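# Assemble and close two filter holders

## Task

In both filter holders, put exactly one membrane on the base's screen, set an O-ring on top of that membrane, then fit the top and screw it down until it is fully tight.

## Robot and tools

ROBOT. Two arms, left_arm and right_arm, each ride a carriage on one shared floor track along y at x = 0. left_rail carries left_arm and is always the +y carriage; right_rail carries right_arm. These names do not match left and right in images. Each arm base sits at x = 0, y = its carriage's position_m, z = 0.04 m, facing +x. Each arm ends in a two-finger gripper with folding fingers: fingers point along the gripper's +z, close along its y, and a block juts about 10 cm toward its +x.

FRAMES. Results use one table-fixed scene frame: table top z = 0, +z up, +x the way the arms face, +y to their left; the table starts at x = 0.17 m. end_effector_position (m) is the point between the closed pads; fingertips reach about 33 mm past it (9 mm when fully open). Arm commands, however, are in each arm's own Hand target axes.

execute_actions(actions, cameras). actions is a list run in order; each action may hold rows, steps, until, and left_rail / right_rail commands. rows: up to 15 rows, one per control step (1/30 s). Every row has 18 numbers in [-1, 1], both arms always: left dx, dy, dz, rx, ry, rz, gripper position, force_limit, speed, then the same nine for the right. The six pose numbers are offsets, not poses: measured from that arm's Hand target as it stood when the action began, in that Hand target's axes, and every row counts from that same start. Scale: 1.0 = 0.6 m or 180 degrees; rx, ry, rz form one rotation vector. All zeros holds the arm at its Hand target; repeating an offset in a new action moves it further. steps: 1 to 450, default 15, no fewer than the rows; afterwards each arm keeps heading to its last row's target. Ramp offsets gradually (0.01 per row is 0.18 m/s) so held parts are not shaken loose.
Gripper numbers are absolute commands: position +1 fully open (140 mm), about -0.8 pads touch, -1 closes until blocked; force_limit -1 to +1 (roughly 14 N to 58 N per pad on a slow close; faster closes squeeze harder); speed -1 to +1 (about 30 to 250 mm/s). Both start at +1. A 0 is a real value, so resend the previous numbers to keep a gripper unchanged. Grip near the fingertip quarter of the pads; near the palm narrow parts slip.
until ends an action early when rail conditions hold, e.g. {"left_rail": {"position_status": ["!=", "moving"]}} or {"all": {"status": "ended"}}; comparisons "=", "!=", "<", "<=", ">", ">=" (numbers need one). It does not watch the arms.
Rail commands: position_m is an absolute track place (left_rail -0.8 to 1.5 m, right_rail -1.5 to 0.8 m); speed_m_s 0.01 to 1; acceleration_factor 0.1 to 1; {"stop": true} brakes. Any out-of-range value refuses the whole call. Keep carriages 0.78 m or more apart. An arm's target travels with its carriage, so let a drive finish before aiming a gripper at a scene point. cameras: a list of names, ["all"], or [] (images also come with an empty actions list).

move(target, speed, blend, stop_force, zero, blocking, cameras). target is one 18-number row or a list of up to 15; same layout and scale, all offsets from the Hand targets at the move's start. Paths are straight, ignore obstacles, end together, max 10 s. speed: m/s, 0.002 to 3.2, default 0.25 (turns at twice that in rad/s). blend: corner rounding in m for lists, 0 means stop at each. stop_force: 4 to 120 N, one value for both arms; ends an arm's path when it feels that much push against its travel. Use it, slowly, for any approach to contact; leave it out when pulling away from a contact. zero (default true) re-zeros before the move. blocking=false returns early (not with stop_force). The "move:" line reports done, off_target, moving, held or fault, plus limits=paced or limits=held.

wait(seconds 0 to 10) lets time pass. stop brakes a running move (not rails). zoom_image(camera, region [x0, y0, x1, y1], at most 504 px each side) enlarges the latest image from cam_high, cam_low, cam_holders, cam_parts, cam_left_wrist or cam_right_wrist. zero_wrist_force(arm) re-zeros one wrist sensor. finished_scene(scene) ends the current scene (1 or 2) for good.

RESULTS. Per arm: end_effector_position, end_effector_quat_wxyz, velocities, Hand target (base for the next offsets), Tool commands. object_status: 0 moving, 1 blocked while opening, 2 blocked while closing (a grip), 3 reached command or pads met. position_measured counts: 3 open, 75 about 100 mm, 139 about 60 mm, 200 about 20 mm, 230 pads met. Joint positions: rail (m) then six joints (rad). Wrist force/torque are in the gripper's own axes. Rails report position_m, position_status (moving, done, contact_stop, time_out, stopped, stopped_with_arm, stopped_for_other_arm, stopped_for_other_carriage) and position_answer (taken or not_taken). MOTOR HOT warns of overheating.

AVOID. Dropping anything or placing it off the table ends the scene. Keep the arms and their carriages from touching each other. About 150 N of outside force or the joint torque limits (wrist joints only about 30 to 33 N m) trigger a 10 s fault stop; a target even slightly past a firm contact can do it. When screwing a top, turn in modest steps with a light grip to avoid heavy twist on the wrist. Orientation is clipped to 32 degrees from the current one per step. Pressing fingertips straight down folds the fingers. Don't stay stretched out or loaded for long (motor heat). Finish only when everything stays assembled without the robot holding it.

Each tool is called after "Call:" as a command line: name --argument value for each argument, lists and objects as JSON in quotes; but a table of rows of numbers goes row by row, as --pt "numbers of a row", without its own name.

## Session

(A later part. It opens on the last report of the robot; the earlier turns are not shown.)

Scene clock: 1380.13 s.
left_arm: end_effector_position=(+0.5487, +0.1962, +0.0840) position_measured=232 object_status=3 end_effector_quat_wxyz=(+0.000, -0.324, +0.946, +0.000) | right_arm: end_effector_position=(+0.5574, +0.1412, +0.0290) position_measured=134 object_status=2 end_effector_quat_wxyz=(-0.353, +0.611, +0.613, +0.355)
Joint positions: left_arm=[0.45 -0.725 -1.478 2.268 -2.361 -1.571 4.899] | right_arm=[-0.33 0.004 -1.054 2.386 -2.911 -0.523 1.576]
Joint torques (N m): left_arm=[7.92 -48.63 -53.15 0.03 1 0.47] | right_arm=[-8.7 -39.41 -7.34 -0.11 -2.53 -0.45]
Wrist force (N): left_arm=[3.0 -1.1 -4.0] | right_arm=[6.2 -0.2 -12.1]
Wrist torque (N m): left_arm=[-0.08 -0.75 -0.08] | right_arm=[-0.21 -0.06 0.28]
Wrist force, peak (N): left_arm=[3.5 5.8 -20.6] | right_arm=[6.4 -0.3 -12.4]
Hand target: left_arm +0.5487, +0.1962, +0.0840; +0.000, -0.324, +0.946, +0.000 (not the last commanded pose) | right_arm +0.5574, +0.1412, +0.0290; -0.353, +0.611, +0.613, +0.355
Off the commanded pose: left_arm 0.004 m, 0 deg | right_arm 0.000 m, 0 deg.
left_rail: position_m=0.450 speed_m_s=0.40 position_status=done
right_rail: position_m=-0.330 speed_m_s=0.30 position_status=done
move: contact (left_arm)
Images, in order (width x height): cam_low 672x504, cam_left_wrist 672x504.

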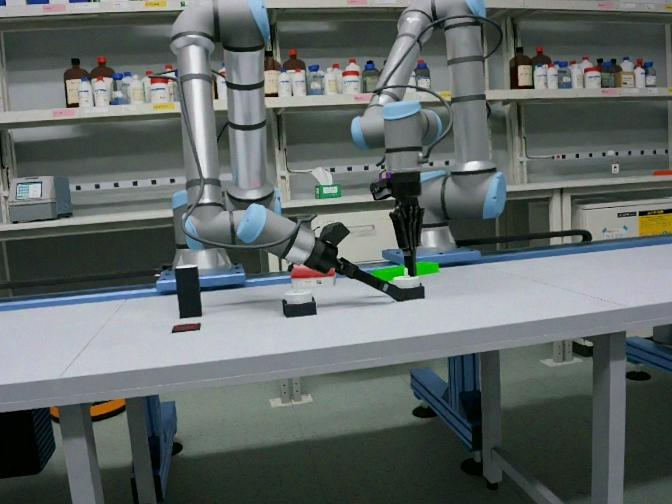

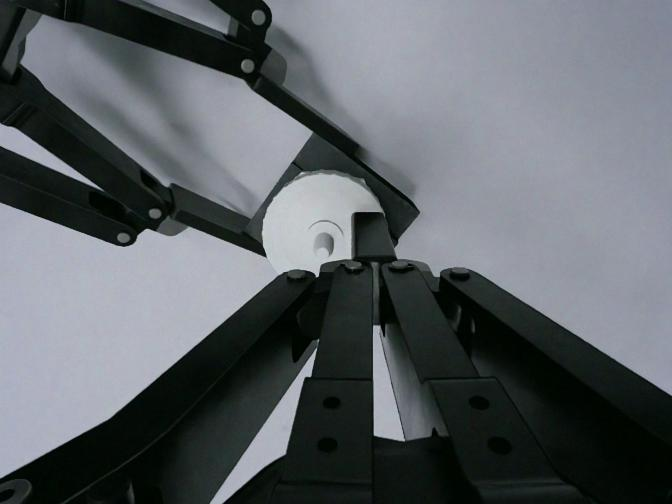

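Call:
move --pt "0 0 -0.004 0 0 0 -1 -1 -0.5 0 0 0 0 0 0 0.357 -1 -0.8" --pt "0 0 -0.15 0 0 0 -1 -1 -0.5 0.0136 0 -0.0965 0 0 0 0.357 -1 -0.8" --pt "0 0 -0.2 0 0 0 -1 -1 -0.5 0.15 0 -0.2 0 0 0 0.357 -1 -0.8" --speed '[0.05,0.08,0.2]' --blend '[0,0.02,0]' --cameras '["cam_holders", "cam_low", "cam_parts", "cam_high"]'

Call:
zoom_image --camera "cam_low" --region '[260, 250, 440, 330]'

Call:
zoom_image --camera "cam_holders" --region '[110, 180, 560, 340]'

Scene clock: 1392.00 s.
left_arm: end_effector_position=(+0.5487, +0.1963, +0.2040) position_measured=232 object_status=3 end_effector_quat_wxyz=(+0.000, -0.324, +0.946, +0.000) | right_arm: end_effector_position=(+0.5571, +0.0822, +0.1669) position_measured=84 object_status=3 end_effector_quat_wxyz=(-0.353, +0.611, +0.613, +0.355)
Joint positions: left_arm=[0.45 -0.725 -1.628 2.155 -2.099 -1.571 4.899] | right_arm=[-0.33 -0.104 -1.414 2.374 -2.354 -0.532 1.363]
Joint torques (N m): left_arm=[-7.38 -43.15 -64.32 -0.18 0.51 -0.3] | right_arm=[-16 -54.89 -44.93 0.08 -1.21 -2.3]
Wrist force (N): left_arm=[2.8 -0.6 0.7] | right_arm=[-1.5 -0.8 -1.4]
Wrist torque (N m): left_arm=[-0.11 -0.60 -0.08] | right_arm=[-0.11 -0.17 0.27]
Wrist force, peak (N): left_arm=[3.6 -1.0 -4.3] | right_arm=[6.3 -0.3 -12.4]
Hand target: left_arm +0.5487, +0.1962, +0.2040; +0.000, -0.324, +0.946, +0.000 | right_arm +0.5571, +0.0822, +0.1669; -0.353, +0.611, +0.613, +0.355
Off the commanded pose: left_arm 0.000 m, 0 deg | right_arm 0.000 m, 0 deg.
left_rail: position_m=0.450 speed_m_s=0.40 position_status=done
right_rail: position_m=-0.330 speed_m_s=0.30 position_status=done
move: done
Images, in order (width x height): cam_high 672x504, cam_low 672x504, cam_holders 672x504, cam_parts 672x504.

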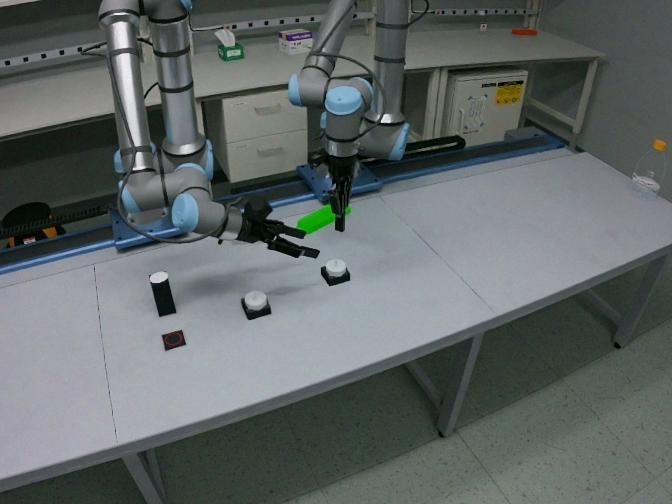

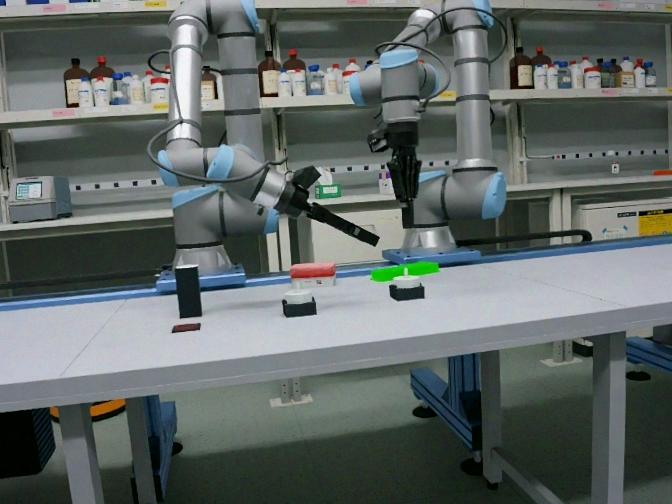

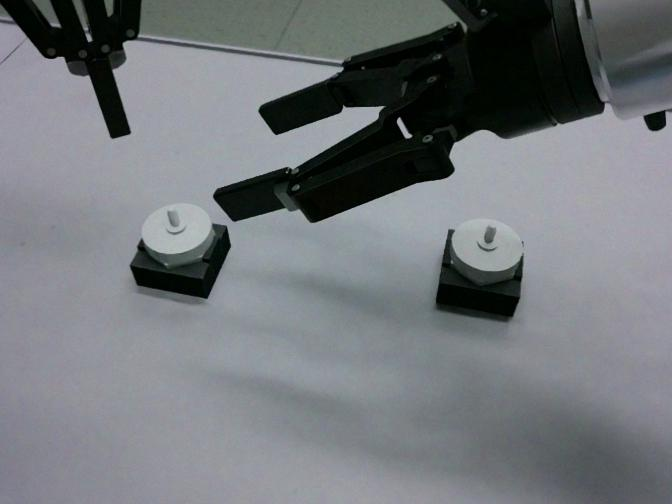

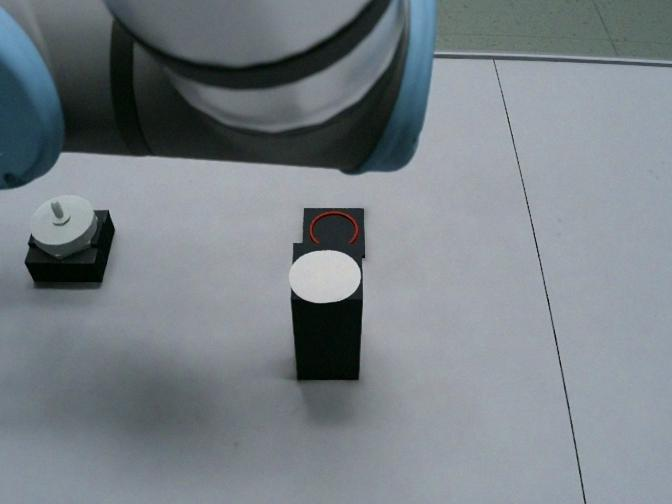

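Scaled by 2.800 from the camera's 672x504 image, which has a finer 960x720 frame.

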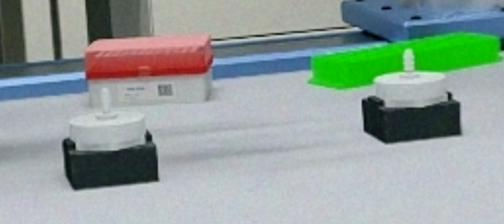

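Scaled by 1.120 from the camera's 672x504 image, which has a finer 960x720 frame.

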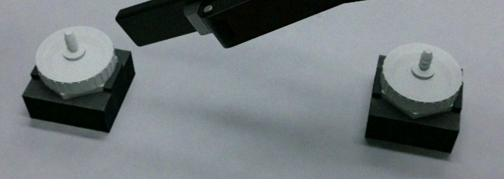

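Call:
finished_scene --scene 2

The scene is finished: the task was done.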